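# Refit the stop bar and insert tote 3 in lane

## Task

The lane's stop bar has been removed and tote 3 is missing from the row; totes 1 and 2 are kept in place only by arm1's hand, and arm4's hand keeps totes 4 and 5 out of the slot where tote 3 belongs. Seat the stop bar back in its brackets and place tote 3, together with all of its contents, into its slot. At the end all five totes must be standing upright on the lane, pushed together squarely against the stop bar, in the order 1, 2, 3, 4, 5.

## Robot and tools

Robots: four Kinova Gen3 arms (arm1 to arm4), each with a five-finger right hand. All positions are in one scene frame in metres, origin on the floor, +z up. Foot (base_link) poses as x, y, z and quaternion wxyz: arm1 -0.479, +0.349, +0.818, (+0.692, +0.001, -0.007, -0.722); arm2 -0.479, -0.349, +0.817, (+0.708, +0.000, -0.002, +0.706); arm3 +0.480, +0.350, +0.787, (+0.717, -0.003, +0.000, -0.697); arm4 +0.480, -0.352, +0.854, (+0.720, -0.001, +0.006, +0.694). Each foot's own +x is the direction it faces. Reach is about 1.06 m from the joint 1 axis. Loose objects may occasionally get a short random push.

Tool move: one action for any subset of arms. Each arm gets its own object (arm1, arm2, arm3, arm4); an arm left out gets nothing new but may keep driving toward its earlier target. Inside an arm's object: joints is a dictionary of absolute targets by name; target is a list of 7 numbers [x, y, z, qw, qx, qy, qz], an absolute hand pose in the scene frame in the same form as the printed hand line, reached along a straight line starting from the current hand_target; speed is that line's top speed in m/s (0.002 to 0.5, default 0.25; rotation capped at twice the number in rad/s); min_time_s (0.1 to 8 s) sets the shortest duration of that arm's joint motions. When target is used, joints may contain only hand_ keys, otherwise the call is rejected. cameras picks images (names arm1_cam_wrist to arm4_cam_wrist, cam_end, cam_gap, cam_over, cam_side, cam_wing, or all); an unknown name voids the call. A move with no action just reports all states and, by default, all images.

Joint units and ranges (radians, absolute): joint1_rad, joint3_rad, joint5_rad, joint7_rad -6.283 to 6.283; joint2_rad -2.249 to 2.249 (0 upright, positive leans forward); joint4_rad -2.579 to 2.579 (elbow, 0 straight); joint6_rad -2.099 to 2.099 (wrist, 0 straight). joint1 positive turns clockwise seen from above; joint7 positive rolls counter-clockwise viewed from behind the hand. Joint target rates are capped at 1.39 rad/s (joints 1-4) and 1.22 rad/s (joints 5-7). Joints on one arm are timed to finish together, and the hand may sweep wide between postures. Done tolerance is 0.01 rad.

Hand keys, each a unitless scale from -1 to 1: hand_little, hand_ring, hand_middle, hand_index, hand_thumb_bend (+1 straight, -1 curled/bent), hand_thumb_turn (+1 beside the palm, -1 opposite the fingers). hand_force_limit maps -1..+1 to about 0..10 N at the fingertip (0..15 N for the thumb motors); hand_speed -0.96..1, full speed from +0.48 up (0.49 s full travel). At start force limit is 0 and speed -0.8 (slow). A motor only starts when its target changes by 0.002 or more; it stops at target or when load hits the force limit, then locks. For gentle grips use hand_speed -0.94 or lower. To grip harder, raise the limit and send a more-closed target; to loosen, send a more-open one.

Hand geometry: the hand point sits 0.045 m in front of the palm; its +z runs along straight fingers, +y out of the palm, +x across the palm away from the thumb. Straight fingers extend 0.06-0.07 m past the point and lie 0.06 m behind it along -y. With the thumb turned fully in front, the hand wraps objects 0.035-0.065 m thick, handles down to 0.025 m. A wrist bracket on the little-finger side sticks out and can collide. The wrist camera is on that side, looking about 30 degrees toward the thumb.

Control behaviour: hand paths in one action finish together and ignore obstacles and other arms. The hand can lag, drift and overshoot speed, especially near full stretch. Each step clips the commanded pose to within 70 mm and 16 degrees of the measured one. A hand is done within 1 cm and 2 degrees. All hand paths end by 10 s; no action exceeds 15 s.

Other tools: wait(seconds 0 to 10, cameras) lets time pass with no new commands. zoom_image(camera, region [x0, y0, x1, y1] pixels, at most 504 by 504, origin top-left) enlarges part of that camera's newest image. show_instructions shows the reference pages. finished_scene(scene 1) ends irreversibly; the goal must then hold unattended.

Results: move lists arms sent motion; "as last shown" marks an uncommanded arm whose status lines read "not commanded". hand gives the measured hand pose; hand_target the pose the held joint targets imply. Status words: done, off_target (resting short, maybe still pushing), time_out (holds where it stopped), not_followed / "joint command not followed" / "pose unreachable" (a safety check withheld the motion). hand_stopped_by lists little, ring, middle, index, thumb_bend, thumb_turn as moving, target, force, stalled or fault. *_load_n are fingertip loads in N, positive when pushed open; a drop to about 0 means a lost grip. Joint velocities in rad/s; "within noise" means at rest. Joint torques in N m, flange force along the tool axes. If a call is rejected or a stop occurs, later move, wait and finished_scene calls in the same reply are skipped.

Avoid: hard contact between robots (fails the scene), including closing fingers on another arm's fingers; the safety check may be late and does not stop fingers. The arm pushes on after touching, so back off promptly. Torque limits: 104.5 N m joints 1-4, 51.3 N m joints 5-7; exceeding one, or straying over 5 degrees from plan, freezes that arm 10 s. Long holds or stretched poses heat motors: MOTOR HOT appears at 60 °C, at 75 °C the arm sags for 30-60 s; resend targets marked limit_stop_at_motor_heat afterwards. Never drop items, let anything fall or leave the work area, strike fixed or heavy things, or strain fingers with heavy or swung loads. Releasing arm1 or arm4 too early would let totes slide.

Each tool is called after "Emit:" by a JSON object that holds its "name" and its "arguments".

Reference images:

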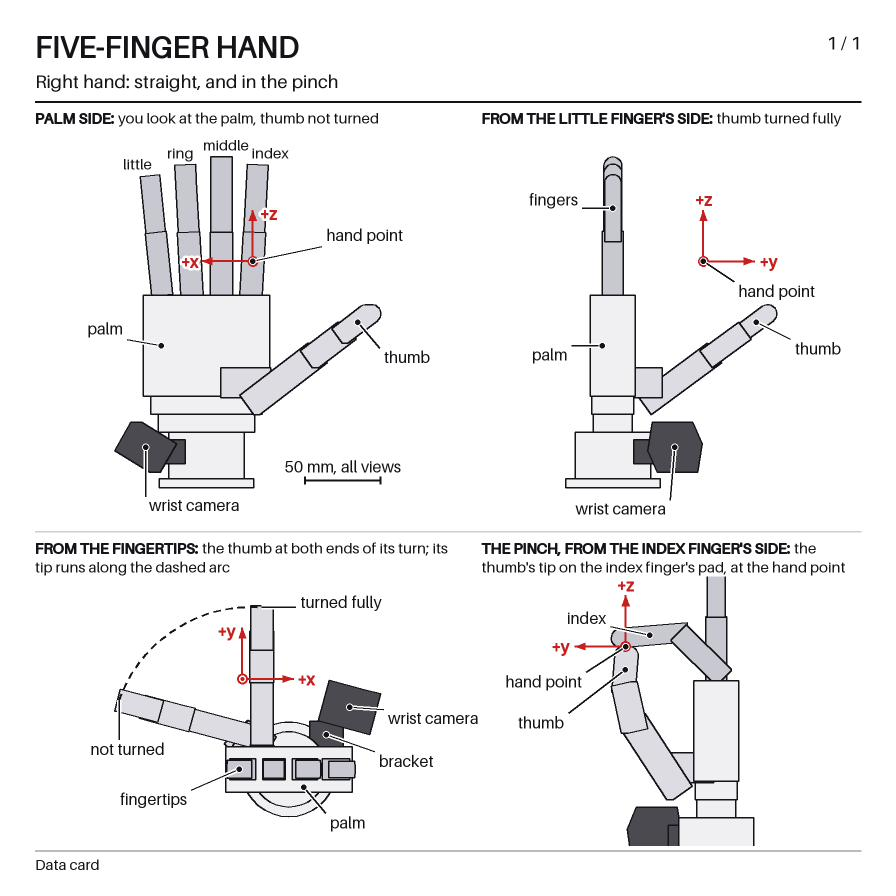

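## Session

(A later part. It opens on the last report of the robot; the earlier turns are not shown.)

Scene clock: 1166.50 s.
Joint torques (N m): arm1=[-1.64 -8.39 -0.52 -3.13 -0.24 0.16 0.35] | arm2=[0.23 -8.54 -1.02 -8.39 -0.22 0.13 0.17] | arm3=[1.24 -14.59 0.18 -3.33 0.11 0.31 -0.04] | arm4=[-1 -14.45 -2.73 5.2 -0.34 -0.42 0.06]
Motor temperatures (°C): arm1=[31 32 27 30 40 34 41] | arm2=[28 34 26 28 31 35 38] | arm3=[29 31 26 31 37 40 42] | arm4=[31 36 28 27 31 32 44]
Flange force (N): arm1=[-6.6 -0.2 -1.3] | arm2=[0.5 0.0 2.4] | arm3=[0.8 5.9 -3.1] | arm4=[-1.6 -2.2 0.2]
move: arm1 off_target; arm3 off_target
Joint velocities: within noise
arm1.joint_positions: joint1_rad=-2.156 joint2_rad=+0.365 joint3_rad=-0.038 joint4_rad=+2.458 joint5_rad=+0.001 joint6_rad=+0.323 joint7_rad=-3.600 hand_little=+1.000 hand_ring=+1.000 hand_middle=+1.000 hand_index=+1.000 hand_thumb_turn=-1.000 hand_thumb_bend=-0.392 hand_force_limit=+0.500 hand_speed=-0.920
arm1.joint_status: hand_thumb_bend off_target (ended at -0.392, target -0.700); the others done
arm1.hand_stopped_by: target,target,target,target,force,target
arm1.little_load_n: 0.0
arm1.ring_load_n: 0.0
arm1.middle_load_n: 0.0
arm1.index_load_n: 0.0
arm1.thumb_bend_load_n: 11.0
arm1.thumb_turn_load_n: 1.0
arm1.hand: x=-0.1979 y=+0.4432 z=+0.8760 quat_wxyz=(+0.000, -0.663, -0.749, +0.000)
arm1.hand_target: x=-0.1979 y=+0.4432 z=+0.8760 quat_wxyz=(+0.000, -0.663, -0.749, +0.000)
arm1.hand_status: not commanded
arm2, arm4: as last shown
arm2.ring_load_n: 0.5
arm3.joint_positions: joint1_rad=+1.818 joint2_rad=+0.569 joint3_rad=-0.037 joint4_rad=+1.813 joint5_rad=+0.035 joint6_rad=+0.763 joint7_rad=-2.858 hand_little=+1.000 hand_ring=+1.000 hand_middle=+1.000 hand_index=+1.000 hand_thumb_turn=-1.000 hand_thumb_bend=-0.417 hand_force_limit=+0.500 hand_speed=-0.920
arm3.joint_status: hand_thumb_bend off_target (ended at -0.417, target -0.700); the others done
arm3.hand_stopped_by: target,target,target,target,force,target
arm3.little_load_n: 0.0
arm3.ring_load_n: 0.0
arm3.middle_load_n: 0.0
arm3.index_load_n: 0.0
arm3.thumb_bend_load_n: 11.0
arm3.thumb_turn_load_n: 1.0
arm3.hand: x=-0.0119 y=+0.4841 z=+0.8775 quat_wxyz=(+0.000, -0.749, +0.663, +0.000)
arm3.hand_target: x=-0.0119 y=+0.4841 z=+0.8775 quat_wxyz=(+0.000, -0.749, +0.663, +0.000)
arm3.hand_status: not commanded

Emit:
{"name": "move", "arguments": {"arm1": {"joints":{"hand_thumb_bend":-0.8,"hand_force_limit":0.9,"hand_speed":-0.92}}, "arm3": {"joints":{"hand_thumb_bend":-0.8,"hand_force_limit":0.9,"hand_speed":-0.92}}, "cameras": []}}

Emit:
{"name": "move", "arguments": {"arm1": {"target":[-0.1974,0.4433,0.886,0,0.6626,0.7489,0],"speed":0.02}, "arm3": {"target":[-0.0124,0.4840,0.8875,0,-0.7489,0.6626,0],"speed":0.02}, "cameras": ["cam_side","arm1_cam_wrist","arm3_cam_wrist"]}}

Emit:
{"name": "zoom_image", "arguments": {"camera": "cam_side", "region": [180, 310, 300, 410]}}

Scene clock: 1171.33 s.
Joint torques (N m): arm1=[-1.82 -8.43 -0.75 -3.08 -0.23 0.16 0.43] | arm2=[0.21 -8.5 -1.04 -8.45 -0.21 0.15 0.2] | arm3=[1.32 -14.73 0.26 -3.19 0.19 0.47 0.04] | arm4=[-0.97 -14.41 -2.74 5.17 -0.36 -0.46 0.11]
Motor temperatures (°C): arm1=[31 32 27 30 40 34 41] | arm2=[28 34 26 28 31 35 38] | arm3=[29 31 26 31 37 40 42] | arm4=[31 36 28 27 31 32 44]
Flange force (N): arm1=[-6.9 0.2 -1.1] | arm2=[0.7 -0.1 2.7] | arm3=[0.9 6.4 -2.6] | arm4=[-1.5 -2.0 0.4]
move: arm1 off_target; arm3 off_target
Joint velocities: within noise
arm1.joint_positions: joint1_rad=-2.156 joint2_rad=+0.365 joint3_rad=-0.038 joint4_rad=+2.458 joint5_rad=+0.001 joint6_rad=+0.323 joint7_rad=-3.600 hand_little=+1.000 hand_ring=+1.000 hand_middle=+1.000 hand_index=+1.000 hand_thumb_turn=-1.000 hand_thumb_bend=-0.404 hand_force_limit=+0.900 hand_speed=-0.920
arm1.joint_status: hand_thumb_bend off_target (ended at -0.404, target -0.800); the others done
arm1.hand_stopped_by: target,target,target,target,force,target
arm1.little_load_n: 0.0
arm1.ring_load_n: 0.0
arm1.middle_load_n: 0.0
arm1.index_load_n: 0.0
arm1.thumb_bend_load_n: 13.5
arm1.thumb_turn_load_n: 1.0
arm1.hand: x=-0.1979 y=+0.4432 z=+0.8760 quat_wxyz=(+0.000, -0.663, -0.749, +0.000)
arm1.hand_target: x=-0.1979 y=+0.4432 z=+0.8760 quat_wxyz=(+0.000, -0.663, -0.749, +0.000)
arm1.hand_status: not commanded
arm2, arm4: as last shown
arm2.ring_load_n: 0.0
arm3.joint_positions: joint1_rad=+1.818 joint2_rad=+0.569 joint3_rad=-0.037 joint4_rad=+1.813 joint5_rad=+0.035 joint6_rad=+0.763 joint7_rad=-2.858 hand_little=+1.000 hand_ring=+1.000 hand_middle=+1.000 hand_index=+1.000 hand_thumb_turn=-1.000 hand_thumb_bend=-0.437 hand_force_limit=+0.900 hand_speed=-0.920
arm3.joint_status: hand_thumb_bend off_target (ended at -0.437, target -0.800); the others done
arm3.hand_stopped_by: target,target,target,target,force,target
arm3.little_load_n: 0.0
arm3.ring_load_n: 0.0
arm3.middle_load_n: 0.0
arm3.index_load_n: 0.0
arm3.thumb_bend_load_n: 14.5
arm3.thumb_turn_load_n: 1.5
arm3.hand: x=-0.0119 y=+0.4841 z=+0.8775 quat_wxyz=(+0.000, -0.749, +0.663, +0.000)
arm3.hand_target: x=-0.0119 y=+0.4841 z=+0.8775 quat_wxyz=(+0.000, -0.749, +0.663, +0.000)
arm3.hand_status: not commanded
arm4.little_load_n: -0.5
arm4.ring_load_n: -0.5

Scene clock: 1172.33 s.
Joint torques (N m): arm1=[-1.72 -10.02 -0.47 -6 0.08 -0.9 0.57] | arm2=[0.22 -8.53 -1.05 -8.45 -0.23 0.13 0.17] | arm3=[-0.19 -17.68 -1.11 -7.07 -0.2 -1.01 0.17] | arm4=[-0.95 -14.38 -2.65 5.21 -0.34 -0.47 0.06]
Motor temperatures (°C): arm1=[31 32 27 30 40 34 41] | arm2=[28 34 26 28 31 35 38] | arm3=[29 31 26 31 37 40 42] | arm4=[31 36 28 27 31 32 44]
Flange force (N): arm1=[-7.0 -3.6 3.5] | arm2=[0.6 -0.1 2.6] | arm3=[-0.2 0.8 2.4] | arm4=[-1.4 -2.2 0.1]
move: arm1 done; arm3 done
Joint velocities: within noise
arm1.joint_positions: joint1_rad=-2.153 joint2_rad=+0.331 joint3_rad=-0.039 joint4_rad=+2.445 joint5_rad=-0.001 joint6_rad=+0.371 joint7_rad=-3.596 hand_little=+1.000 hand_ring=+1.000 hand_middle=+1.000 hand_index=+1.000 hand_thumb_turn=-1.000 hand_thumb_bend=-0.404 hand_force_limit=+0.900 hand_speed=-0.920
arm1.joint_status: not commanded
arm1.hand_stopped_by: target,target,target,target,force,target
arm1.little_load_n: 0.0
arm1.ring_load_n: 0.0
arm1.middle_load_n: 0.0
arm1.index_load_n: 0.0
arm1.thumb_bend_load_n: 13.5
arm1.thumb_turn_load_n: 1.0
arm1.hand: x=-0.1974 y=+0.4433 z=+0.8860 quat_wxyz=(+0.000, -0.663, -0.749, +0.000)
arm1.hand_target: x=-0.1974 y=+0.4433 z=+0.8860 quat_wxyz=(+0.000, -0.663, -0.749, +0.000)
arm1.hand_status: done (0.000 m and 0.0 deg from the pose sent, 0.010 m and 0.0 deg at the start)
arm2, arm4: as last shown
arm2.middle_load_n: 0.5
arm2.thumb_turn_load_n: 0.5
arm3.joint_positions: joint1_rad=+1.817 joint2_rad=+0.553 joint3_rad=-0.038 joint4_rad=+1.801 joint5_rad=+0.034 joint6_rad=+0.792 joint7_rad=-2.857 hand_little=+1.000 hand_ring=+1.000 hand_middle=+1.000 hand_index=+1.000 hand_thumb_turn=-1.000 hand_thumb_bend=-0.437 hand_force_limit=+0.900 hand_speed=-0.920
arm3.joint_status: not commanded
arm3.hand_stopped_by: target,target,target,target,force,target
arm3.little_load_n: 0.0
arm3.ring_load_n: 0.0
arm3.middle_load_n: 0.0
arm3.index_load_n: 0.0
arm3.thumb_bend_load_n: 14.0
arm3.thumb_turn_load_n: 1.5
arm3.hand: x=-0.0124 y=+0.4840 z=+0.8875 quat_wxyz=(+0.000, -0.749, +0.663, +0.000)
arm3.hand_target: x=-0.0124 y=+0.4840 z=+0.8875 quat_wxyz=(+0.000, -0.749, +0.663, +0.000)
arm3.hand_status: done (0.000 m and 0.0 deg from the pose sent, 0.010 m and 0.0 deg at the start)
arm4.little_load_n: 0.0
arm4.ring_load_n: 0.0
pictures: arm1_cam_wrist, arm3_cam_wrist, cam_side

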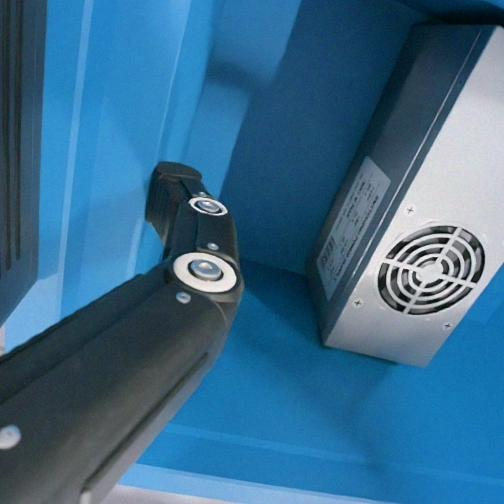

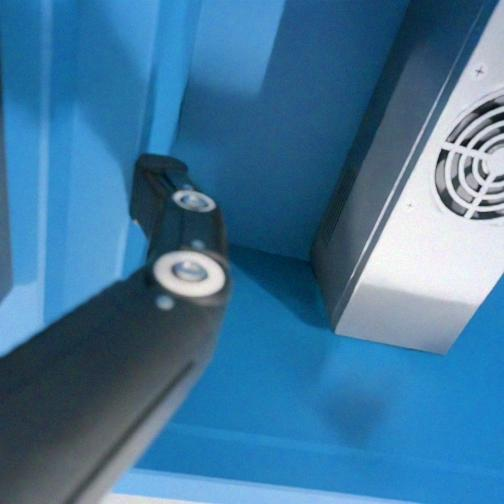

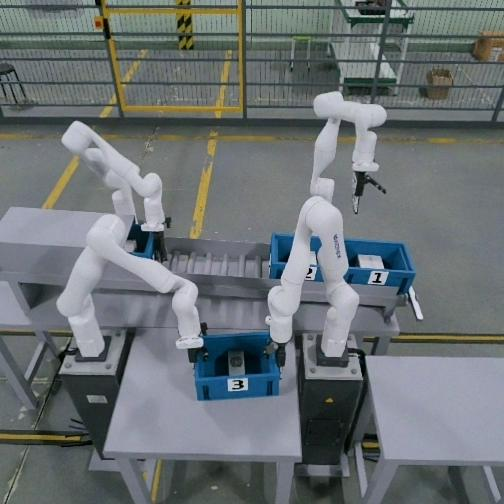

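Scaled by 4.200.

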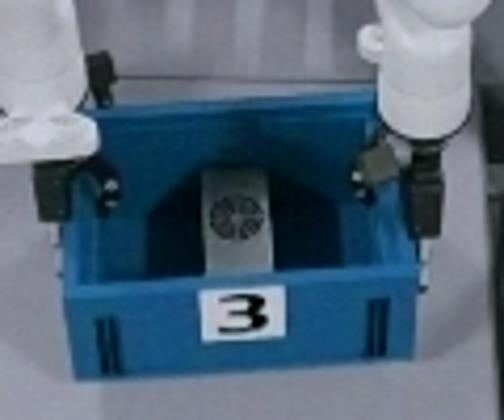

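Emit:
{"name": "move", "arguments": {"arm1": {"target":[-0.1974,0.4433,0.95,0,0.6626,0.7489,0],"speed":0.05}, "arm3": {"target":[-0.0124,0.4840,0.9515,0,-0.7489,0.6626,0],"speed":0.05}, "cameras": ["cam_side","cam_gap"]}}

Scene clock: 1198.80 s.
Joint torques (N m): arm1=[-1.69 -8.51 -0.49 -8.8 0.16 -0.97 0.56] | arm2=[0.25 -8.56 -1.07 -8.45 -0.19 0.11 0.2] | arm3=[-0.21 -16.98 -1.08 -8.3 -0.29 -1.12 0.16] | arm4=[-1.02 -14.44 -2.7 5.16 -0.29 -0.41 0.09]
Motor temperatures (°C): arm1=[31 32 27 30 40 33 41] | arm2=[28 34 26 28 31 35 38] | arm3=[29 32 26 31 37 40 42] | arm4=[31 37 28 27 31 32 44]
Flange force (N): arm1=[-5.8 -5.4 5.7] | arm2=[0.6 0.0 2.6] | arm3=[-0.2 0.1 2.3] | arm4=[-1.6 -2.2 0.0]
move: arm1 done; arm3 done
Joint velocities: within noise
arm1.joint_positions: joint1_rad=-2.146 joint2_rad=+0.136 joint3_rad=-0.040 joint4_rad=+2.347 joint5_rad=-0.013 joint6_rad=+0.664 joint7_rad=-3.583 hand_little=+1.000 hand_ring=+1.000 hand_middle=+1.000 hand_index=+1.000 hand_thumb_turn=-1.000 hand_thumb_bend=-0.404 hand_force_limit=+0.900 hand_speed=-0.920
arm1.joint_status: not commanded
arm1.hand_stopped_by: target,target,target,target,force,target
arm1.little_load_n: 0.0
arm1.ring_load_n: 0.0
arm1.middle_load_n: 0.0
arm1.index_load_n: 0.0
arm1.thumb_bend_load_n: 13.5
arm1.thumb_turn_load_n: 1.0
arm1.hand: x=-0.1974 y=+0.4433 z=+0.9500 quat_wxyz=(+0.000, -0.663, -0.749, +0.000)
arm1.hand_target: x=-0.1974 y=+0.4433 z=+0.9500 quat_wxyz=(+0.000, -0.663, -0.749, +0.000)
arm1.hand_status: done (0.000 m and 0.0 deg from the pose sent, 0.064 m and 0.0 deg at the start)
arm2.joint_positions: joint1_rad=+0.215 joint2_rad=+0.086 joint3_rad=-0.606 joint4_rad=+1.239 joint5_rad=+0.047 joint6_rad=+1.833 joint7_rad=-1.944 hand_little=+1.000 hand_ring=+1.000 hand_middle=+1.000 hand_index=+1.000 hand_thumb_turn=-1.000 hand_thumb_bend=+1.000 hand_force_limit=+0.000 hand_speed=-0.800
arm2.joint_status: not commanded
arm2.hand_stopped_by: target,target,target,target,target,target
arm2.little_load_n: 0.0
arm2.ring_load_n: 0.0
arm2.middle_load_n: 0.0
arm2.index_load_n: 0.0
arm2.thumb_bend_load_n: 0.0
arm2.thumb_turn_load_n: 0.0
arm2.hand: x=-0.6200 y=+0.0000 z=+1.2800 quat_wxyz=(+0.000, +0.707, -0.707, +0.000)
arm2.hand_target: x=-0.6200 y=+0.0000 z=+1.2800 quat_wxyz=(+0.000, +0.707, -0.707, +0.000)
arm2.hand_status: not commanded
arm3.joint_positions: joint1_rad=+1.818 joint2_rad=+0.454 joint3_rad=-0.039 joint4_rad=+1.717 joint5_rad=+0.026 joint6_rad=+0.974 joint7_rad=-2.850 hand_little=+1.000 hand_ring=+1.000 hand_middle=+1.000 hand_index=+1.000 hand_thumb_turn=-1.000 hand_thumb_bend=-0.437 hand_force_limit=+0.900 hand_speed=-0.920
arm3.joint_status: not commanded
arm3.hand_stopped_by: target,target,target,target,force,target
arm3.little_load_n: 0.5
arm3.ring_load_n: 0.0
arm3.middle_load_n: 0.0
arm3.index_load_n: 0.0
arm3.thumb_bend_load_n: 14.0
arm3.thumb_turn_load_n: 1.0
arm3.hand: x=-0.0124 y=+0.4840 z=+0.9515 quat_wxyz=(+0.000, -0.749, +0.663, +0.000)
arm3.hand_target: x=-0.0124 y=+0.4840 z=+0.9515 quat_wxyz=(+0.000, -0.749, +0.663, +0.000)
arm3.hand_status: done (0.000 m and 0.0 deg from the pose sent, 0.064 m and 0.0 deg at the start)
arm4.joint_positions: joint1_rad=+0.012 joint2_rad=+0.642 joint3_rad=+2.089 joint4_rad=-1.891 joint5_rad=+0.676 joint6_rad=-1.014 joint7_rad=+0.266 hand_little=+1.000 hand_ring=+1.000 hand_middle=+1.000 hand_index=+1.000 hand_thumb_turn=+1.000 hand_thumb_bend=+1.000 hand_force_limit=+0.000 hand_speed=-0.800
arm4.joint_status: not commanded
arm4.hand_stopped_by: target,target,target,target,target,target
arm4.little_load_n: 0.0
arm4.ring_load_n: 0.0
arm4.middle_load_n: 0.0
arm4.index_load_n: 0.0
arm4.thumb_bend_load_n: 0.0
arm4.thumb_turn_load_n: 0.0
arm4.hand: x=+0.1852 y=-0.0026 z=+0.9913 quat_wxyz=(+0.001, -0.707, +0.707, +0.000)
arm4.hand_target: x=+0.1852 y=-0.0026 z=+0.9913 quat_wxyz=(+0.001, -0.707, +0.707, +0.000)
arm4.hand_status: not commanded
pictures: cam_gap, cam_side

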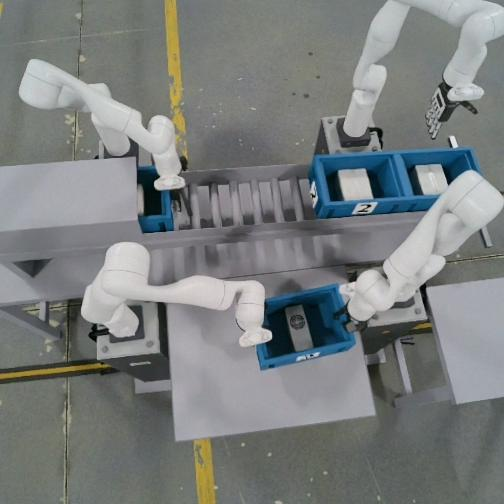

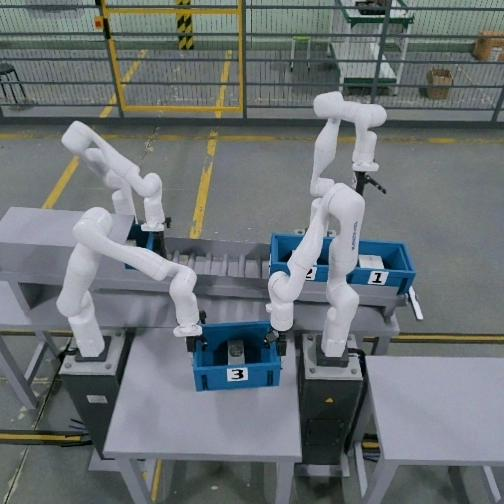

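Emit:
{"name": "move", "arguments": {"arm1": {"target":[-0.1974,0.4433,1.156,0,0.6626,0.7489,0],"speed":0.08}, "arm3": {"target":[-0.0124,0.4840,1.1575,0,-0.7489,0.6626,0],"speed":0.08}, "cameras": ["cam_side","arm1_cam_wrist"]}}

Scene clock: 1203.93 s.
Joint torques (N m): arm1=[-1.45 -5.32 -0.22 -14.3 0.87 -3 0.69] | arm2=[0.24 -8.54 -1.02 -8.5 -0.22 0.16 0.19] | arm3=[-1.69 -15.08 -2.29 -11.75 -1.24 -3.07 0.38] | arm4=[-1.07 -14.4 -2.77 5.25 -0.33 -0.44 0.12]
Motor temperatures (°C): arm1=[31 32 27 30 40 33 41] | arm2=[28 34 26 28 31 35 38] | arm3=[29 32 26 31 37 40 42] | arm4=[31 37 28 27 31 32 44]
Flange force (N): arm1=[-5.1 -12.7 9.2] | arm2=[0.7 0.0 2.9] | arm3=[-0.6 -7.3 2.3] | arm4=[-1.3 -2.5 0.3]
move: arm1 done; arm3 done
Joint velocities: within noise
arm1.joint_positions: joint1_rad=-2.138 joint2_rad=-0.145 joint3_rad=-0.027 joint4_rad=+1.850 joint5_rad=-0.017 joint6_rad=+1.441 joint7_rad=-3.570 hand_little=+1.000 hand_ring=+1.000 hand_middle=+1.000 hand_index=+1.000 hand_thumb_turn=-1.000 hand_thumb_bend=-0.404 hand_force_limit=+0.900 hand_speed=-0.920
arm1.joint_status: not commanded
arm1.hand_stopped_by: target,target,target,target,force,target
arm1.little_load_n: 0.0
arm1.ring_load_n: 0.0
arm1.middle_load_n: 0.5
arm1.index_load_n: 0.5
arm1.thumb_bend_load_n: 13.0
arm1.thumb_turn_load_n: 1.0
arm1.hand: x=-0.1974 y=+0.4433 z=+1.1560 quat_wxyz=(+0.000, -0.663, -0.749, +0.000)
arm1.hand_target: x=-0.1974 y=+0.4433 z=+1.1560 quat_wxyz=(+0.000, -0.663, -0.749, +0.000)
arm1.hand_status: done (0.000 m and 0.0 deg from the pose sent, 0.206 m and 0.0 deg at the start)
arm2, arm4: as last shown
arm2.index_load_n: 0.5
arm3.joint_positions: joint1_rad=+1.808 joint2_rad=+0.314 joint3_rad=-0.029 joint4_rad=+1.236 joint5_rad=+0.013 joint6_rad=+1.594 joint7_rad=-2.838 hand_little=+1.000 hand_ring=+1.000 hand_middle=+1.000 hand_index=+1.000 hand_thumb_turn=-1.000 hand_thumb_bend=-0.437 hand_force_limit=+0.900 hand_speed=-0.920
arm3.joint_status: not commanded
arm3.hand_stopped_by: target,target,target,target,force,target
arm3.little_load_n: 0.0
arm3.ring_load_n: 0.0
arm3.middle_load_n: 0.0
arm3.index_load_n: 0.0
arm3.thumb_bend_load_n: 14.0
arm3.thumb_turn_load_n: 1.5
arm3.hand: x=-0.0124 y=+0.4840 z=+1.1575 quat_wxyz=(+0.000, -0.749, +0.663, +0.000)
arm3.hand_target: x=-0.0124 y=+0.4840 z=+1.1575 quat_wxyz=(+0.000, -0.749, +0.663, +0.000)
arm3.hand_status: done (0.000 m and 0.0 deg from the pose sent, 0.206 m and 0.0 deg at the start)
pictures: arm1_cam_wrist, cam_side

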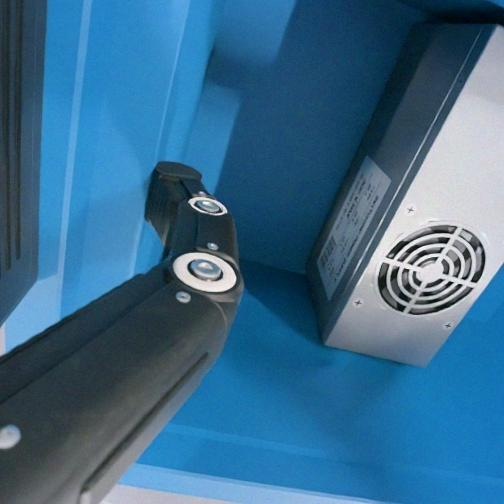

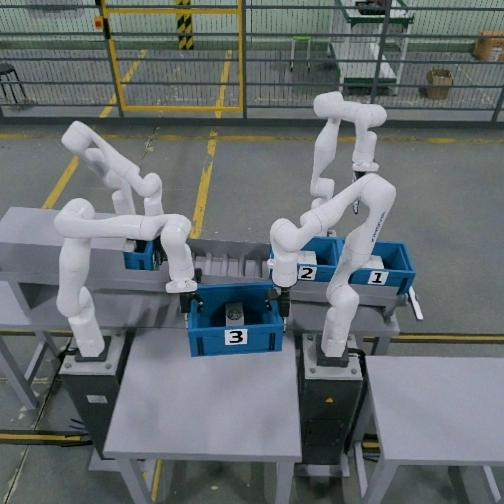

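Emit:
{"name": "move", "arguments": {"arm1": {"target":[-0.1995,0.4548,1.1496,0.02406,0.7067,0.7067,0.02406],"speed":0.04}, "arm3": {"target":[-0.0103,0.4726,1.1639,0.02406,-0.7067,0.7067,-0.02406],"speed":0.04}, "cameras": ["cam_side","arm1_cam_wrist","arm3_cam_wrist"]}}

Scene clock: 1211.17 s.
Joint torques (N m): arm1=[-2 -5.72 -0.97 -10.62 -0.48 0.24 0.34] | arm2=[0.17 -8.54 -1.08 -8.47 -0.24 0.1 0.17] | arm3=[0.8 -16.86 -0.13 -8.03 0.02 0.82 0.01] | arm4=[-1.04 -14.4 -2.69 5.21 -0.37 -0.41 0.09]
Motor temperatures (°C): arm1=[31 32 27 30 40 33 41] | arm2=[28 34 26 28 31 35 38] | arm3=[29 32 26 31 37 40 42] | arm4=[31 37 28 27 31 32 44]
Flange force (N): arm1=[-5.2 -0.7 9.2] | arm2=[0.7 -0.3 2.7] | arm3=[0.6 5.1 2.0] | arm4=[-1.5 -2.4 0.1]
move: arm1 done; arm3 done
Joint velocities: within noise
arm1.joint_positions: joint1_rad=-2.153 joint2_rad=-0.160 joint3_rad=-0.106 joint4_rad=+1.896 joint5_rad=+0.011 joint6_rad=+1.353 joint7_rad=-3.790 hand_little=+1.000 hand_ring=+1.000 hand_middle=+1.000 hand_index=+1.000 hand_thumb_turn=-1.000 hand_thumb_bend=-0.404 hand_force_limit=+0.900 hand_speed=-0.920
arm1.joint_status: not commanded
arm1.hand_stopped_by: target,target,target,target,force,target
arm1.little_load_n: 0.0
arm1.ring_load_n: 0.0
arm1.middle_load_n: 0.0
arm1.index_load_n: 0.0
arm1.thumb_bend_load_n: 13.5
arm1.thumb_turn_load_n: 1.0
arm1.hand: x=-0.1995 y=+0.4548 z=+1.1496 quat_wxyz=(-0.024, -0.707, -0.707, -0.024)
arm1.hand_target: x=-0.1995 y=+0.4548 z=+1.1496 quat_wxyz=(-0.024, -0.707, -0.707, -0.024)
arm1.hand_status: done (0.000 m and 0.0 deg from the pose sent, 0.013 m and 8.0 deg at the start)
arm2, arm4: as last shown
arm2.index_load_n: 0.0
arm3.joint_positions: joint1_rad=+1.747 joint2_rad=+0.363 joint3_rad=-0.013 joint4_rad=+1.136 joint5_rad=+0.018 joint6_rad=+1.714 joint7_rad=-3.004 hand_little=+1.000 hand_ring=+1.000 hand_middle=+1.000 hand_index=+1.000 hand_thumb_turn=-1.000 hand_thumb_bend=-0.437 hand_force_limit=+0.900 hand_speed=-0.920
arm3.joint_status: not commanded
arm3.hand_stopped_by: target,target,target,target,force,target
arm3.little_load_n: 0.5
arm3.ring_load_n: 0.0
arm3.middle_load_n: 0.0
arm3.index_load_n: 0.0
arm3.thumb_bend_load_n: 14.5
arm3.thumb_turn_load_n: 1.5
arm3.hand: x=-0.0103 y=+0.4726 z=+1.1639 quat_wxyz=(+0.024, -0.707, +0.707, -0.024)
arm3.hand_target: x=-0.0103 y=+0.4726 z=+1.1639 quat_wxyz=(+0.024, -0.707, +0.707, -0.024)
arm3.hand_status: done (0.000 m and 0.0 deg from the pose sent, 0.013 m and 8.0 deg at the start)
arm4.middle_load_n: 0.5
pictures: arm1_cam_wrist, arm3_cam_wrist, cam_side

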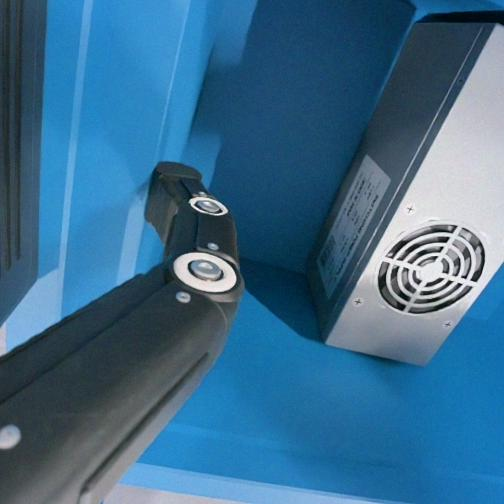

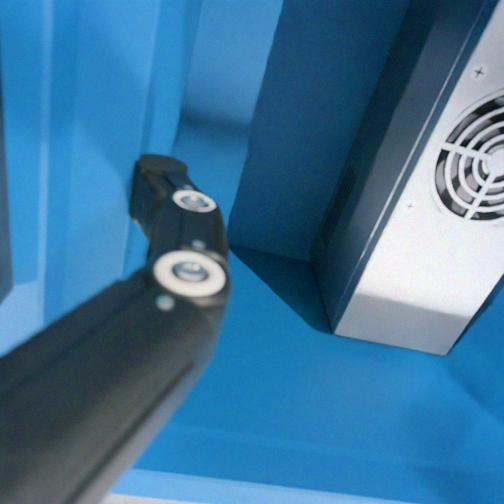

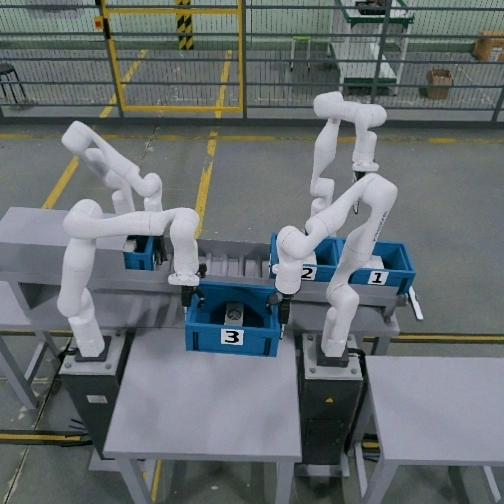

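Emit:
{"name": "move", "arguments": {"arm1": {"target":[-0.1605,0.2411,1.1496,0.02406,0.7067,0.7067,0.02406],"speed":0.08}, "arm3": {"target":[0.0287,0.2589,1.1639,0.02406,-0.7067,0.7067,-0.02406],"speed":0.08}, "cameras": ["cam_side","cam_gap","cam_over"]}}

Scene clock: 1222.37 s.
Joint torques (N m): arm1=[-1.39 -4.59 -1.13 -9.75 -0.06 0.78 0.35] | arm2=[0.16 -8.54 -1.08 -8.5 -0.21 0.15 0.17] | arm3=[-0.16 -15.57 -1.4 -7.95 -0.83 1.01 -0.05] | arm4=[-0.96 -14.43 -2.73 5.2 -0.34 -0.44 0.08]
Motor temperatures (°C): arm1=[31 32 27 30 40 33 41] | arm2=[28 34 26 28 31 35 38] | arm3=[29 32 26 31 37 40 42] | arm4=[31 37 28 27 31 32 44]
Flange force (N): arm1=[-1.2 -1.3 8.8] | arm2=[0.8 -0.3 2.9] | arm3=[0.6 5.4 2.5] | arm4=[-1.5 -2.1 0.3]
move: arm1 done; arm3 done
Joint velocities: within noise
arm1.joint_positions: joint1_rad=-1.931 joint2_rad=-0.165 joint3_rad=+0.456 joint4_rad=+1.889 joint5_rad=+0.058 joint6_rad=+1.346 joint7_rad=-3.019 hand_little=+1.000 hand_ring=+1.000 hand_middle=+1.000 hand_index=+1.000 hand_thumb_turn=-1.000 hand_thumb_bend=-0.404 hand_force_limit=+0.900 hand_speed=-0.920
arm1.joint_status: not commanded
arm1.hand_stopped_by: target,target,target,target,force,target
arm1.little_load_n: 0.0
arm1.ring_load_n: 0.0
arm1.middle_load_n: 0.0
arm1.index_load_n: 0.0
arm1.thumb_bend_load_n: 14.0
arm1.thumb_turn_load_n: 1.5
arm1.hand: x=-0.1605 y=+0.2411 z=+1.1496 quat_wxyz=(-0.024, -0.707, -0.707, -0.024)
arm1.hand_target: x=-0.1605 y=+0.2411 z=+1.1496 quat_wxyz=(-0.024, -0.707, -0.707, -0.024)
arm1.hand_status: done (0.000 m and 0.0 deg from the pose sent, 0.217 m and 0.0 deg at the start)
arm2, arm4: as last shown
arm3.joint_positions: joint1_rad=+1.350 joint2_rad=+0.291 joint3_rad=-0.145 joint4_rad=+1.241 joint5_rad=+0.018 joint6_rad=+1.680 joint7_rad=-3.530 hand_little=+1.000 hand_ring=+1.000 hand_middle=+1.000 hand_index=+1.000 hand_thumb_turn=-1.000 hand_thumb_bend=-0.437 hand_force_limit=+0.900 hand_speed=-0.920
arm3.joint_status: not commanded
arm3.hand_stopped_by: target,target,target,target,force,target
arm3.little_load_n: 0.0
arm3.ring_load_n: 0.0
arm3.middle_load_n: 0.0
arm3.index_load_n: 0.0
arm3.thumb_bend_load_n: 14.0
arm3.thumb_turn_load_n: 2.0
arm3.hand: x=+0.0287 y=+0.2589 z=+1.1639 quat_wxyz=(+0.024, -0.707, +0.707, -0.024)
arm3.hand_target: x=+0.0287 y=+0.2589 z=+1.1639 quat_wxyz=(+0.024, -0.707, +0.707, -0.024)
arm3.hand_status: done (0.000 m and 0.0 deg from the pose sent, 0.217 m and 0.0 deg at the start)
arm4.middle_load_n: 0.0
pictures: cam_gap, cam_over, cam_side

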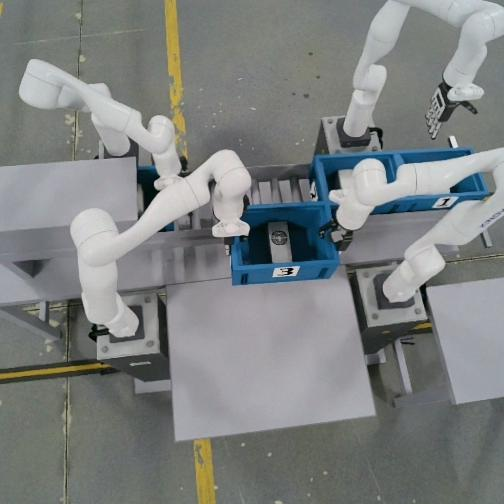

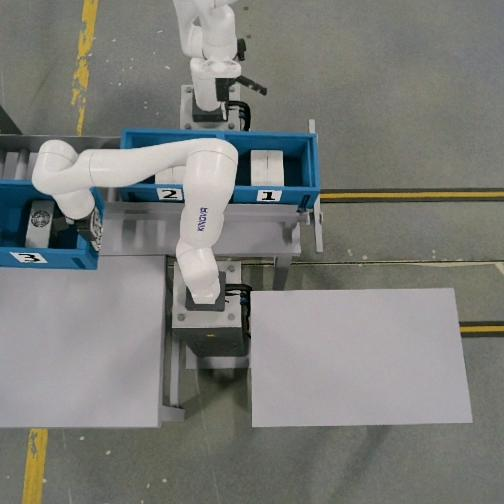

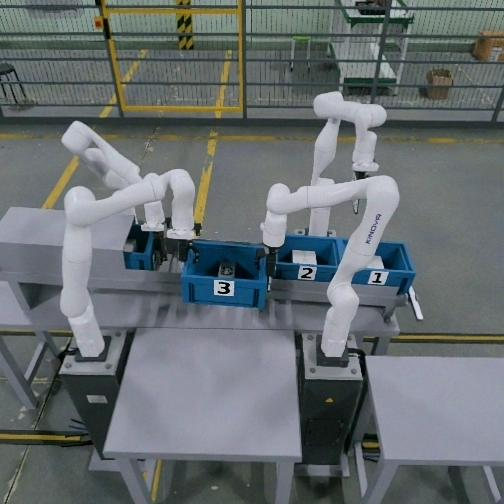

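Emit:
{"name": "move", "arguments": {"arm1": {"target":[-0.1605,0.0411,1.1496,0.02406,0.7067,0.7067,0.02406],"speed":0.07}, "arm3": {"target":[0.0287,0.0589,1.1639,0.02406,-0.7067,0.7067,-0.02406],"speed":0.07}, "cameras": ["cam_side","cam_gap","cam_over"]}}

Scene clock: 1229.23 s.
Joint torques (N m): arm1=[-3.41 -9.26 -0.51 -12.24 -1.71 -0.79 0.67] | arm2=[0.2 -8.51 -1.08 -8.44 -0.2 0.15 0.19] | arm3=[1.23 -19.13 -0.29 -9.66 0.4 -1.32 0.28] | arm4=[-0.97 -14.44 -2.68 5.17 -0.34 -0.46 0.08]
Motor temperatures (°C): arm1=[31 32 27 30 40 33 41] | arm2=[28 34 26 28 31 35 38] | arm3=[29 32 26 31 37 40 42] | arm4=[31 37 28 27 31 32 44]
Flange force (N): arm1=[-0.5 -9.0 9.1] | arm2=[0.7 -0.2 2.7] | arm3=[1.2 -2.7 1.8] | arm4=[-1.6 -2.1 0.2]
move: arm1 done; arm3 done
Joint velocities: within noise
arm1.joint_positions: joint1_rad=-1.538 joint2_rad=+0.200 joint3_rad=+0.890 joint4_rad=+1.622 joint5_rad=-0.211 joint6_rad=+1.371 joint7_rad=-2.150 hand_little=+1.000 hand_ring=+1.000 hand_middle=+1.000 hand_index=+1.000 hand_thumb_turn=-1.000 hand_thumb_bend=-0.404 hand_force_limit=+0.900 hand_speed=-0.920
arm1.joint_status: not commanded
arm1.hand_stopped_by: target,target,target,target,force,target
arm1.little_load_n: 0.0
arm1.ring_load_n: 0.0
arm1.middle_load_n: 0.0
arm1.index_load_n: 0.0
arm1.thumb_bend_load_n: 13.5
arm1.thumb_turn_load_n: 2.0
arm1.hand: x=-0.1605 y=+0.0411 z=+1.1496 quat_wxyz=(-0.024, -0.707, -0.707, -0.024)
arm1.hand_target: x=-0.1605 y=+0.0411 z=+1.1496 quat_wxyz=(-0.024, -0.707, -0.707, -0.024)
arm1.hand_status: done (0.000 m and 0.0 deg from the pose sent, 0.200 m and 0.0 deg at the start)
arm2, arm4: as last shown
arm2.thumb_bend_load_n: -0.5
arm2.thumb_turn_load_n: -0.5
arm3.joint_positions: joint1_rad=+0.980 joint2_rad=+0.549 joint3_rad=-0.203 joint4_rad=+0.848 joint5_rad=+0.058 joint6_rad=+1.807 joint7_rad=-3.926 hand_little=+1.000 hand_ring=+1.000 hand_middle=+1.000 hand_index=+1.000 hand_thumb_turn=-1.000 hand_thumb_bend=-0.437 hand_force_limit=+0.900 hand_speed=-0.920
arm3.joint_status: not commanded
arm3.hand_stopped_by: target,target,target,target,force,target
arm3.little_load_n: 0.0
arm3.ring_load_n: -0.5
arm3.middle_load_n: 0.0
arm3.index_load_n: 0.0
arm3.thumb_bend_load_n: 14.0
arm3.thumb_turn_load_n: 2.0
arm3.hand: x=+0.0287 y=+0.0589 z=+1.1639 quat_wxyz=(+0.024, -0.707, +0.707, -0.024)
arm3.hand_target: x=+0.0287 y=+0.0589 z=+1.1639 quat_wxyz=(+0.024, -0.707, +0.707, -0.024)
arm3.hand_status: done (0.000 m and 0.0 deg from the pose sent, 0.200 m and 0.0 deg at the start)
pictures: cam_gap, cam_over, cam_side

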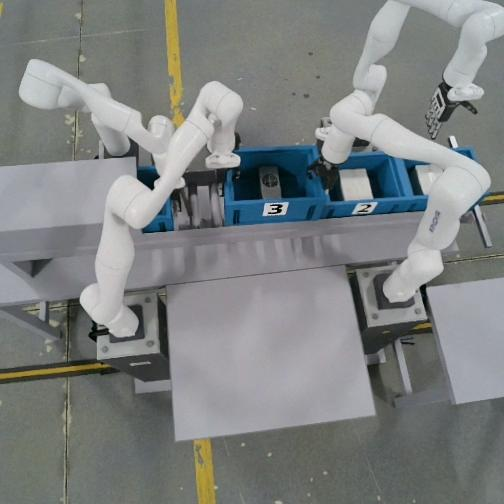

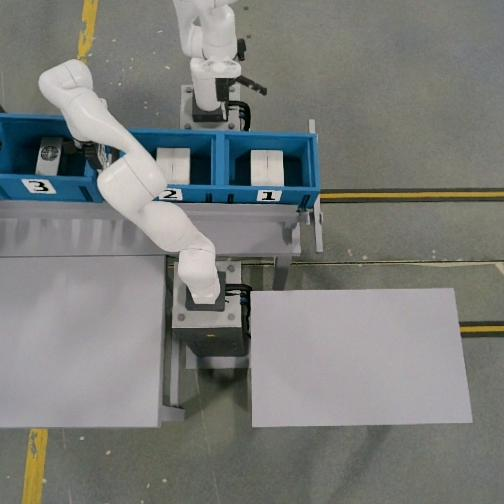

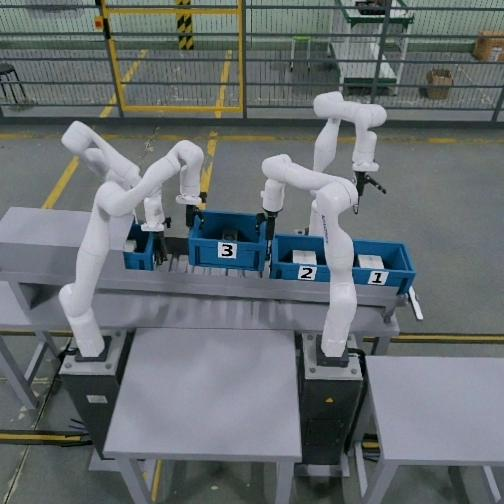

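Emit:
{"name": "move", "arguments": {"arm1": {"target":[-0.1605,-0.0089,1.1496,0.02406,0.7067,0.7067,0.02406],"speed":0.05}, "arm3": {"target":[0.0287,0.0089,1.1639,0.02406,-0.7067,0.7067,-0.02406],"speed":0.05}, "cameras": ["cam_side","cam_gap","cam_over","cam_end","cam_wing"]}}

Emit:
{"name": "zoom_image", "arguments": {"camera": "cam_gap", "region": [120, 120, 360, 260]}}

Emit:
{"name": "zoom_image", "arguments": {"camera": "cam_over", "region": [0, 80, 200, 240]}}

Emit:
{"name": "zoom_image", "arguments": {"camera": "cam_side", "region": [120, 190, 320, 310]}}

Scene clock: 1238.37 s.
Joint torques (N m): arm1=[-4.24 -12 -0.3 -12.37 -2.36 -0.77 0.71] | arm2=[0.21 -8.53 -1.02 -8.46 -0.21 0.17 0.16] | arm3=[1.92 -20.71 0.16 -9.64 0.65 -1.76 0.37] | arm4=[-0.96 -14.45 -2.74 5.19 -0.34 -0.45 0.07]
Motor temperatures (°C): arm1=[31 32 27 30 40 33 41] | arm2=[28 34 26 28 31 35 38] | arm3=[29 32 26 31 37 40 42] | arm4=[31 37 28 27 31 32 44]
Flange force (N): arm1=[-0.5 -10.5 8.7] | arm2=[0.7 -0.2 2.8] | arm3=[2.1 -3.6 0.8] | arm4=[-1.6 -2.1 0.3]
move: arm1 done; arm3 done
Joint velocities: within noise
arm1.joint_positions: joint1_rad=-1.366 joint2_rad=+0.322 joint3_rad=+0.888 joint4_rad=+1.506 joint5_rad=-0.307 joint6_rad=+1.417 joint7_rad=-1.990 hand_little=+1.000 hand_ring=+1.000 hand_middle=+1.000 hand_index=+1.000 hand_thumb_turn=-1.000 hand_thumb_bend=-0.404 hand_force_limit=+0.900 hand_speed=-0.920
arm1.joint_status: not commanded
arm1.hand_stopped_by: target,target,target,target,force,target
arm1.little_load_n: 0.0
arm1.ring_load_n: 0.0
arm1.middle_load_n: 0.0
arm1.index_load_n: 0.0
arm1.thumb_bend_load_n: 13.5
arm1.thumb_turn_load_n: 1.5
arm1.hand: x=-0.1605 y=-0.0089 z=+1.1496 quat_wxyz=(-0.024, -0.707, -0.707, -0.024)
arm1.hand_target: x=-0.1605 y=-0.0089 z=+1.1496 quat_wxyz=(-0.024, -0.707, -0.707, -0.024)
arm1.hand_status: done (0.000 m and 0.0 deg from the pose sent, 0.050 m and 0.0 deg at the start)
arm2, arm4: as last shown
arm2.thumb_bend_load_n: 0.0
arm2.thumb_turn_load_n: 0.0
arm3.joint_positions: joint1_rad=+0.890 joint2_rad=+0.656 joint3_rad=-0.198 joint4_rad=+0.657 joint5_rad=+0.071 joint6_rad=+1.887 joint7_rad=-3.992 hand_little=+1.000 hand_ring=+1.000 hand_middle=+1.000 hand_index=+1.000 hand_thumb_turn=-1.000 hand_thumb_bend=-0.437 hand_force_limit=+0.900 hand_speed=-0.920
arm3.joint_status: not commanded
arm3.hand_stopped_by: target,target,target,target,force,target
arm3.little_load_n: 0.0
arm3.ring_load_n: 0.0
arm3.middle_load_n: 0.5
arm3.index_load_n: 0.0
arm3.thumb_bend_load_n: 14.0
arm3.thumb_turn_load_n: 2.5
arm3.hand: x=+0.0287 y=+0.0089 z=+1.1639 quat_wxyz=(+0.024, -0.707, +0.707, -0.024)
arm3.hand_target: x=+0.0287 y=+0.0089 z=+1.1639 quat_wxyz=(+0.024, -0.707, +0.707, -0.024)
arm3.hand_status: done (0.000 m and 0.0 deg from the pose sent, 0.050 m and 0.0 deg at the start)
pictures: cam_end, cam_gap, cam_over, cam_side, cam_wing

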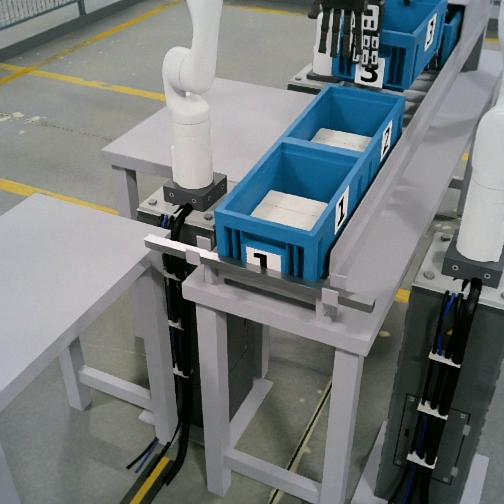

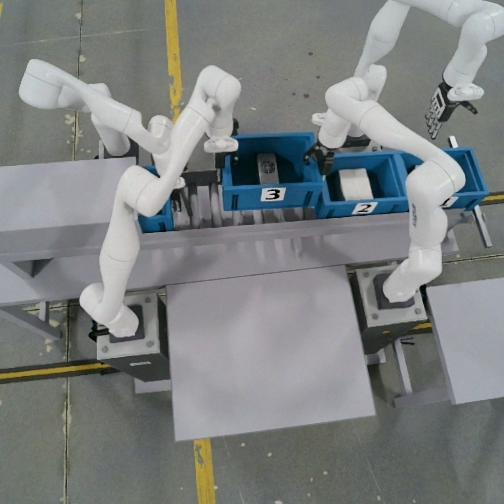

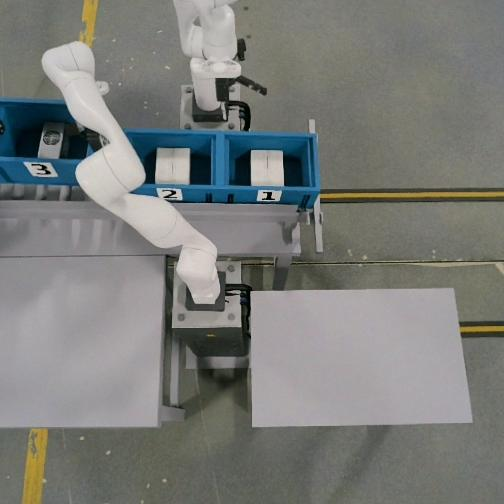

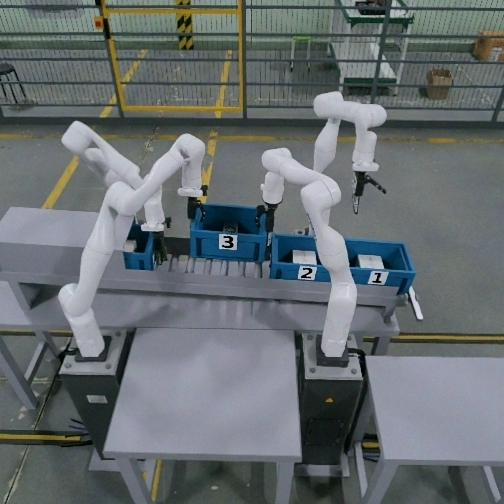

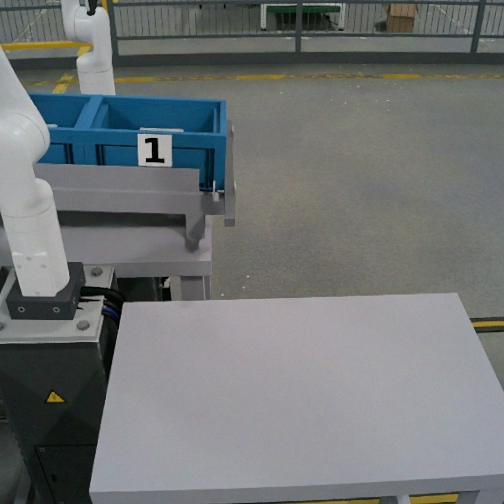

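Scaled by 2.100.

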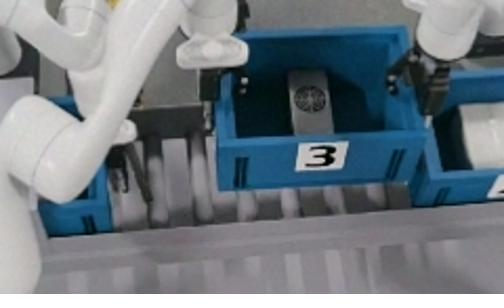

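Scaled by 2.520.

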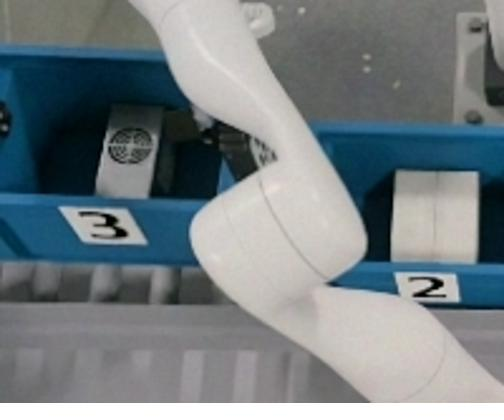

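Scaled by 2.520.

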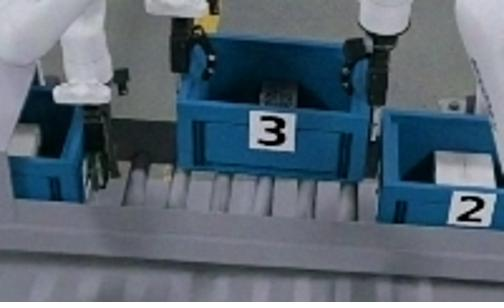

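Emit:
{"name": "zoom_image", "arguments": {"camera": "cam_end", "region": [200, 60, 504, 300]}}

Emit:
{"name": "zoom_image", "arguments": {"camera": "cam_end", "region": [280, 0, 480, 130]}}

Scaled by 1.658.

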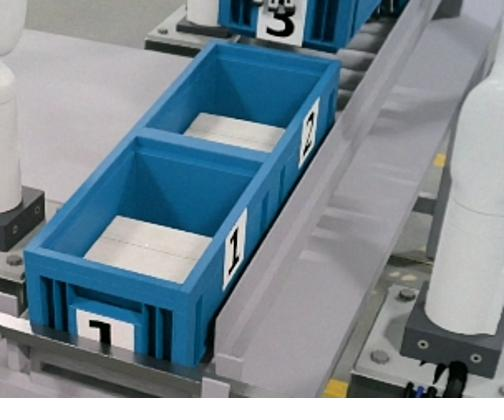

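Scaled by 2.520.

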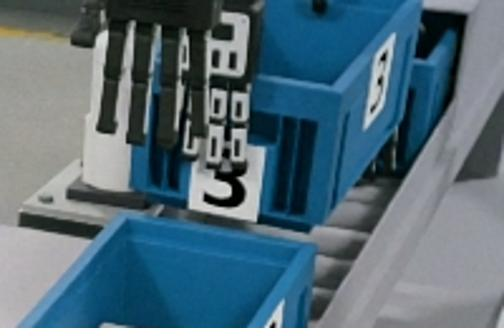

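Emit:
{"name": "move", "arguments": {"arm1": {"target":[-0.1607,0.0031,1.1196,0.02406,0.7067,0.7067,0.02406],"speed":0.04}, "arm3": {"target":[0.0289,0.0209,1.1339,0.02406,-0.7067,0.7067,-0.02406],"speed":0.04}, "cameras": ["cam_side","cam_gap","cam_over","cam_end"]}}

Emit:
{"name": "zoom_image", "arguments": {"camera": "cam_gap", "region": [200, 120, 420, 250]}}

Emit:
{"name": "zoom_image", "arguments": {"camera": "cam_over", "region": [0, 80, 200, 240]}}

Emit:
{"name": "zoom_image", "arguments": {"camera": "cam_side", "region": [160, 190, 320, 310]}}

Emit:
{"name": "zoom_image", "arguments": {"camera": "cam_end", "region": [280, 0, 480, 160]}}

Scene clock: 1276.90 s.
Joint torques (N m): arm1=[-2.87 -11.54 0.93 -11.17 -1.23 -0.26 0.54] | arm2=[0.26 -8.56 -1.12 -8.47 -0.23 0.17 0.19] | arm3=[0.77 -20.61 -0.78 -9.24 -0.03 -0.82 0.16] | arm4=[-1.04 -14.45 -2.73 5.16 -0.33 -0.46 0.08]
Motor temperatures (°C): arm1=[31 32 27 30 40 33 41] | arm2=[28 34 26 28 31 35 38] | arm3=[29 33 26 31 37 40 42] | arm4=[31 37 28 27 31 32 44]
Flange force (N): arm1=[-0.8 -6.8 8.3] | arm2=[0.6 -0.1 2.8] | arm3=[2.0 0.0 1.4] | arm4=[-1.6 -2.3 0.2]
move: arm1 done; arm3 done
Joint velocities: within noise
arm1.joint_positions: joint1_rad=-1.402 joint2_rad=+0.312 joint3_rad=+0.883 joint4_rad=+1.615 joint5_rad=-0.304 joint6_rad=+1.316 joint7_rad=-1.999 hand_little=+1.000 hand_ring=+1.000 hand_middle=+1.000 hand_index=+1.000 hand_thumb_turn=-1.000 hand_thumb_bend=-0.404 hand_force_limit=+0.900 hand_speed=-0.920
arm1.joint_status: not commanded
arm1.hand_stopped_by: target,target,target,target,force,target
arm1.little_load_n: 0.0
arm1.ring_load_n: 0.0
arm1.middle_load_n: 0.0
arm1.index_load_n: 0.5
arm1.thumb_bend_load_n: 13.5
arm1.thumb_turn_load_n: 1.5
arm1.hand: x=-0.1607 y=+0.0031 z=+1.1196 quat_wxyz=(-0.024, -0.707, -0.707, -0.024)
arm1.hand_target: x=-0.1607 y=+0.0031 z=+1.1196 quat_wxyz=(-0.024, -0.707, -0.707, -0.024)
arm1.hand_status: done (0.000 m and 0.0 deg from the pose sent, 0.032 m and 0.0 deg at the start)
arm2, arm4: as last shown
arm3.joint_positions: joint1_rad=+0.924 joint2_rad=+0.609 joint3_rad=-0.205 joint4_rad=+0.840 joint5_rad=+0.067 joint6_rad=+1.752 joint7_rad=-3.979 hand_little=+1.000 hand_ring=+1.000 hand_middle=+1.000 hand_index=+1.000 hand_thumb_turn=-1.000 hand_thumb_bend=-0.437 hand_force_limit=+0.900 hand_speed=-0.920
arm3.joint_status: not commanded
arm3.hand_stopped_by: target,target,target,target,force,target
arm3.little_load_n: 0.0
arm3.ring_load_n: 0.0
arm3.middle_load_n: 0.0
arm3.index_load_n: 0.0
arm3.thumb_bend_load_n: 14.5
arm3.thumb_turn_load_n: 2.5
arm3.hand: x=+0.0289 y=+0.0209 z=+1.1339 quat_wxyz=(+0.024, -0.707, +0.707, -0.024)
arm3.hand_target: x=+0.0289 y=+0.0209 z=+1.1339 quat_wxyz=(+0.024, -0.707, +0.707, -0.024)
arm3.hand_status: done (0.000 m and 0.0 deg from the pose sent, 0.032 m and 0.0 deg at the start)
pictures: cam_end, cam_gap, cam_over, cam_side

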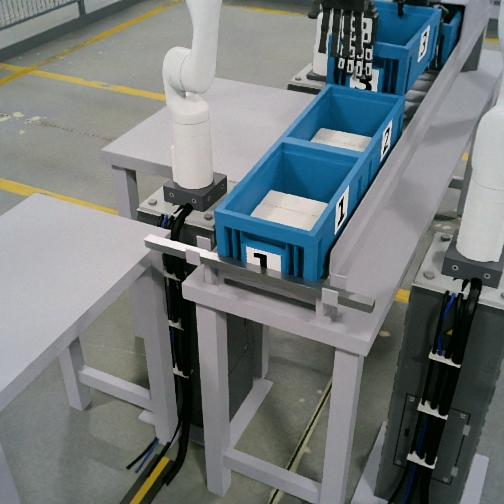

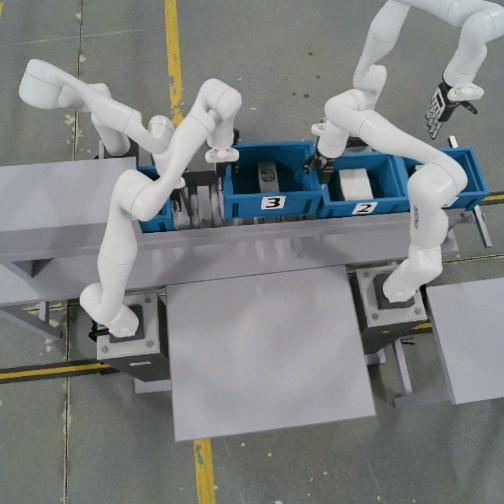

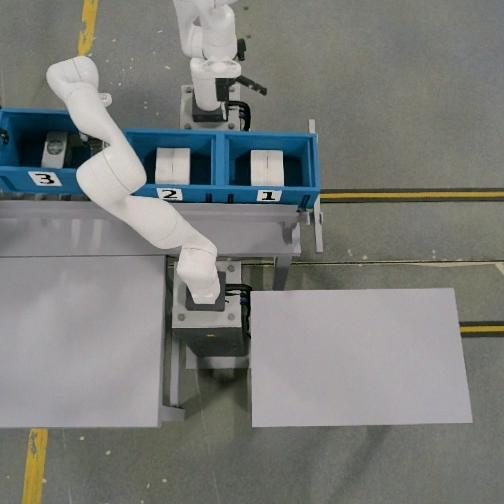

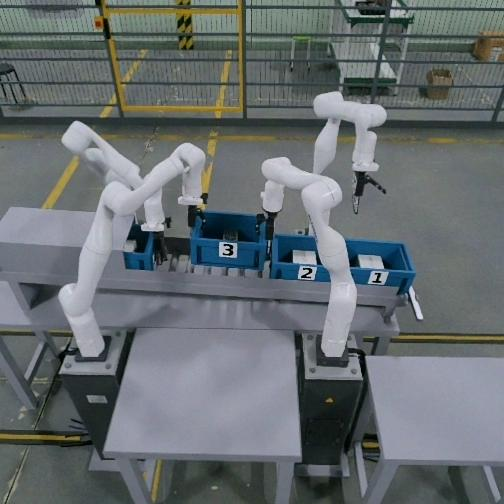

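Scaled by 2.291.

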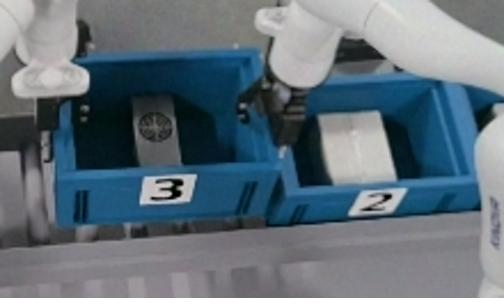

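Scaled by 2.520.

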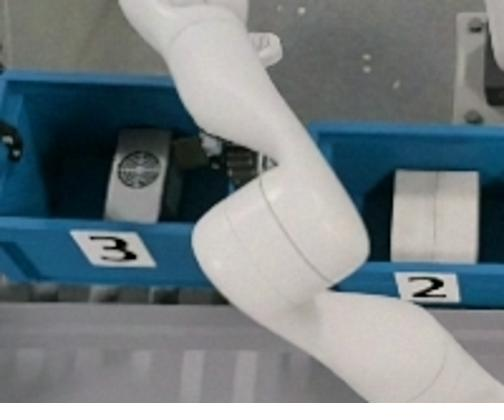

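Scaled by 3.150.

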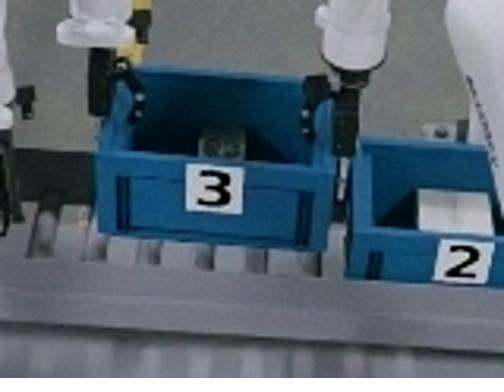

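Scaled by 2.520.

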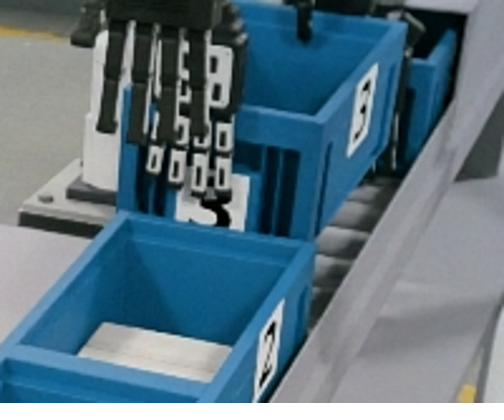

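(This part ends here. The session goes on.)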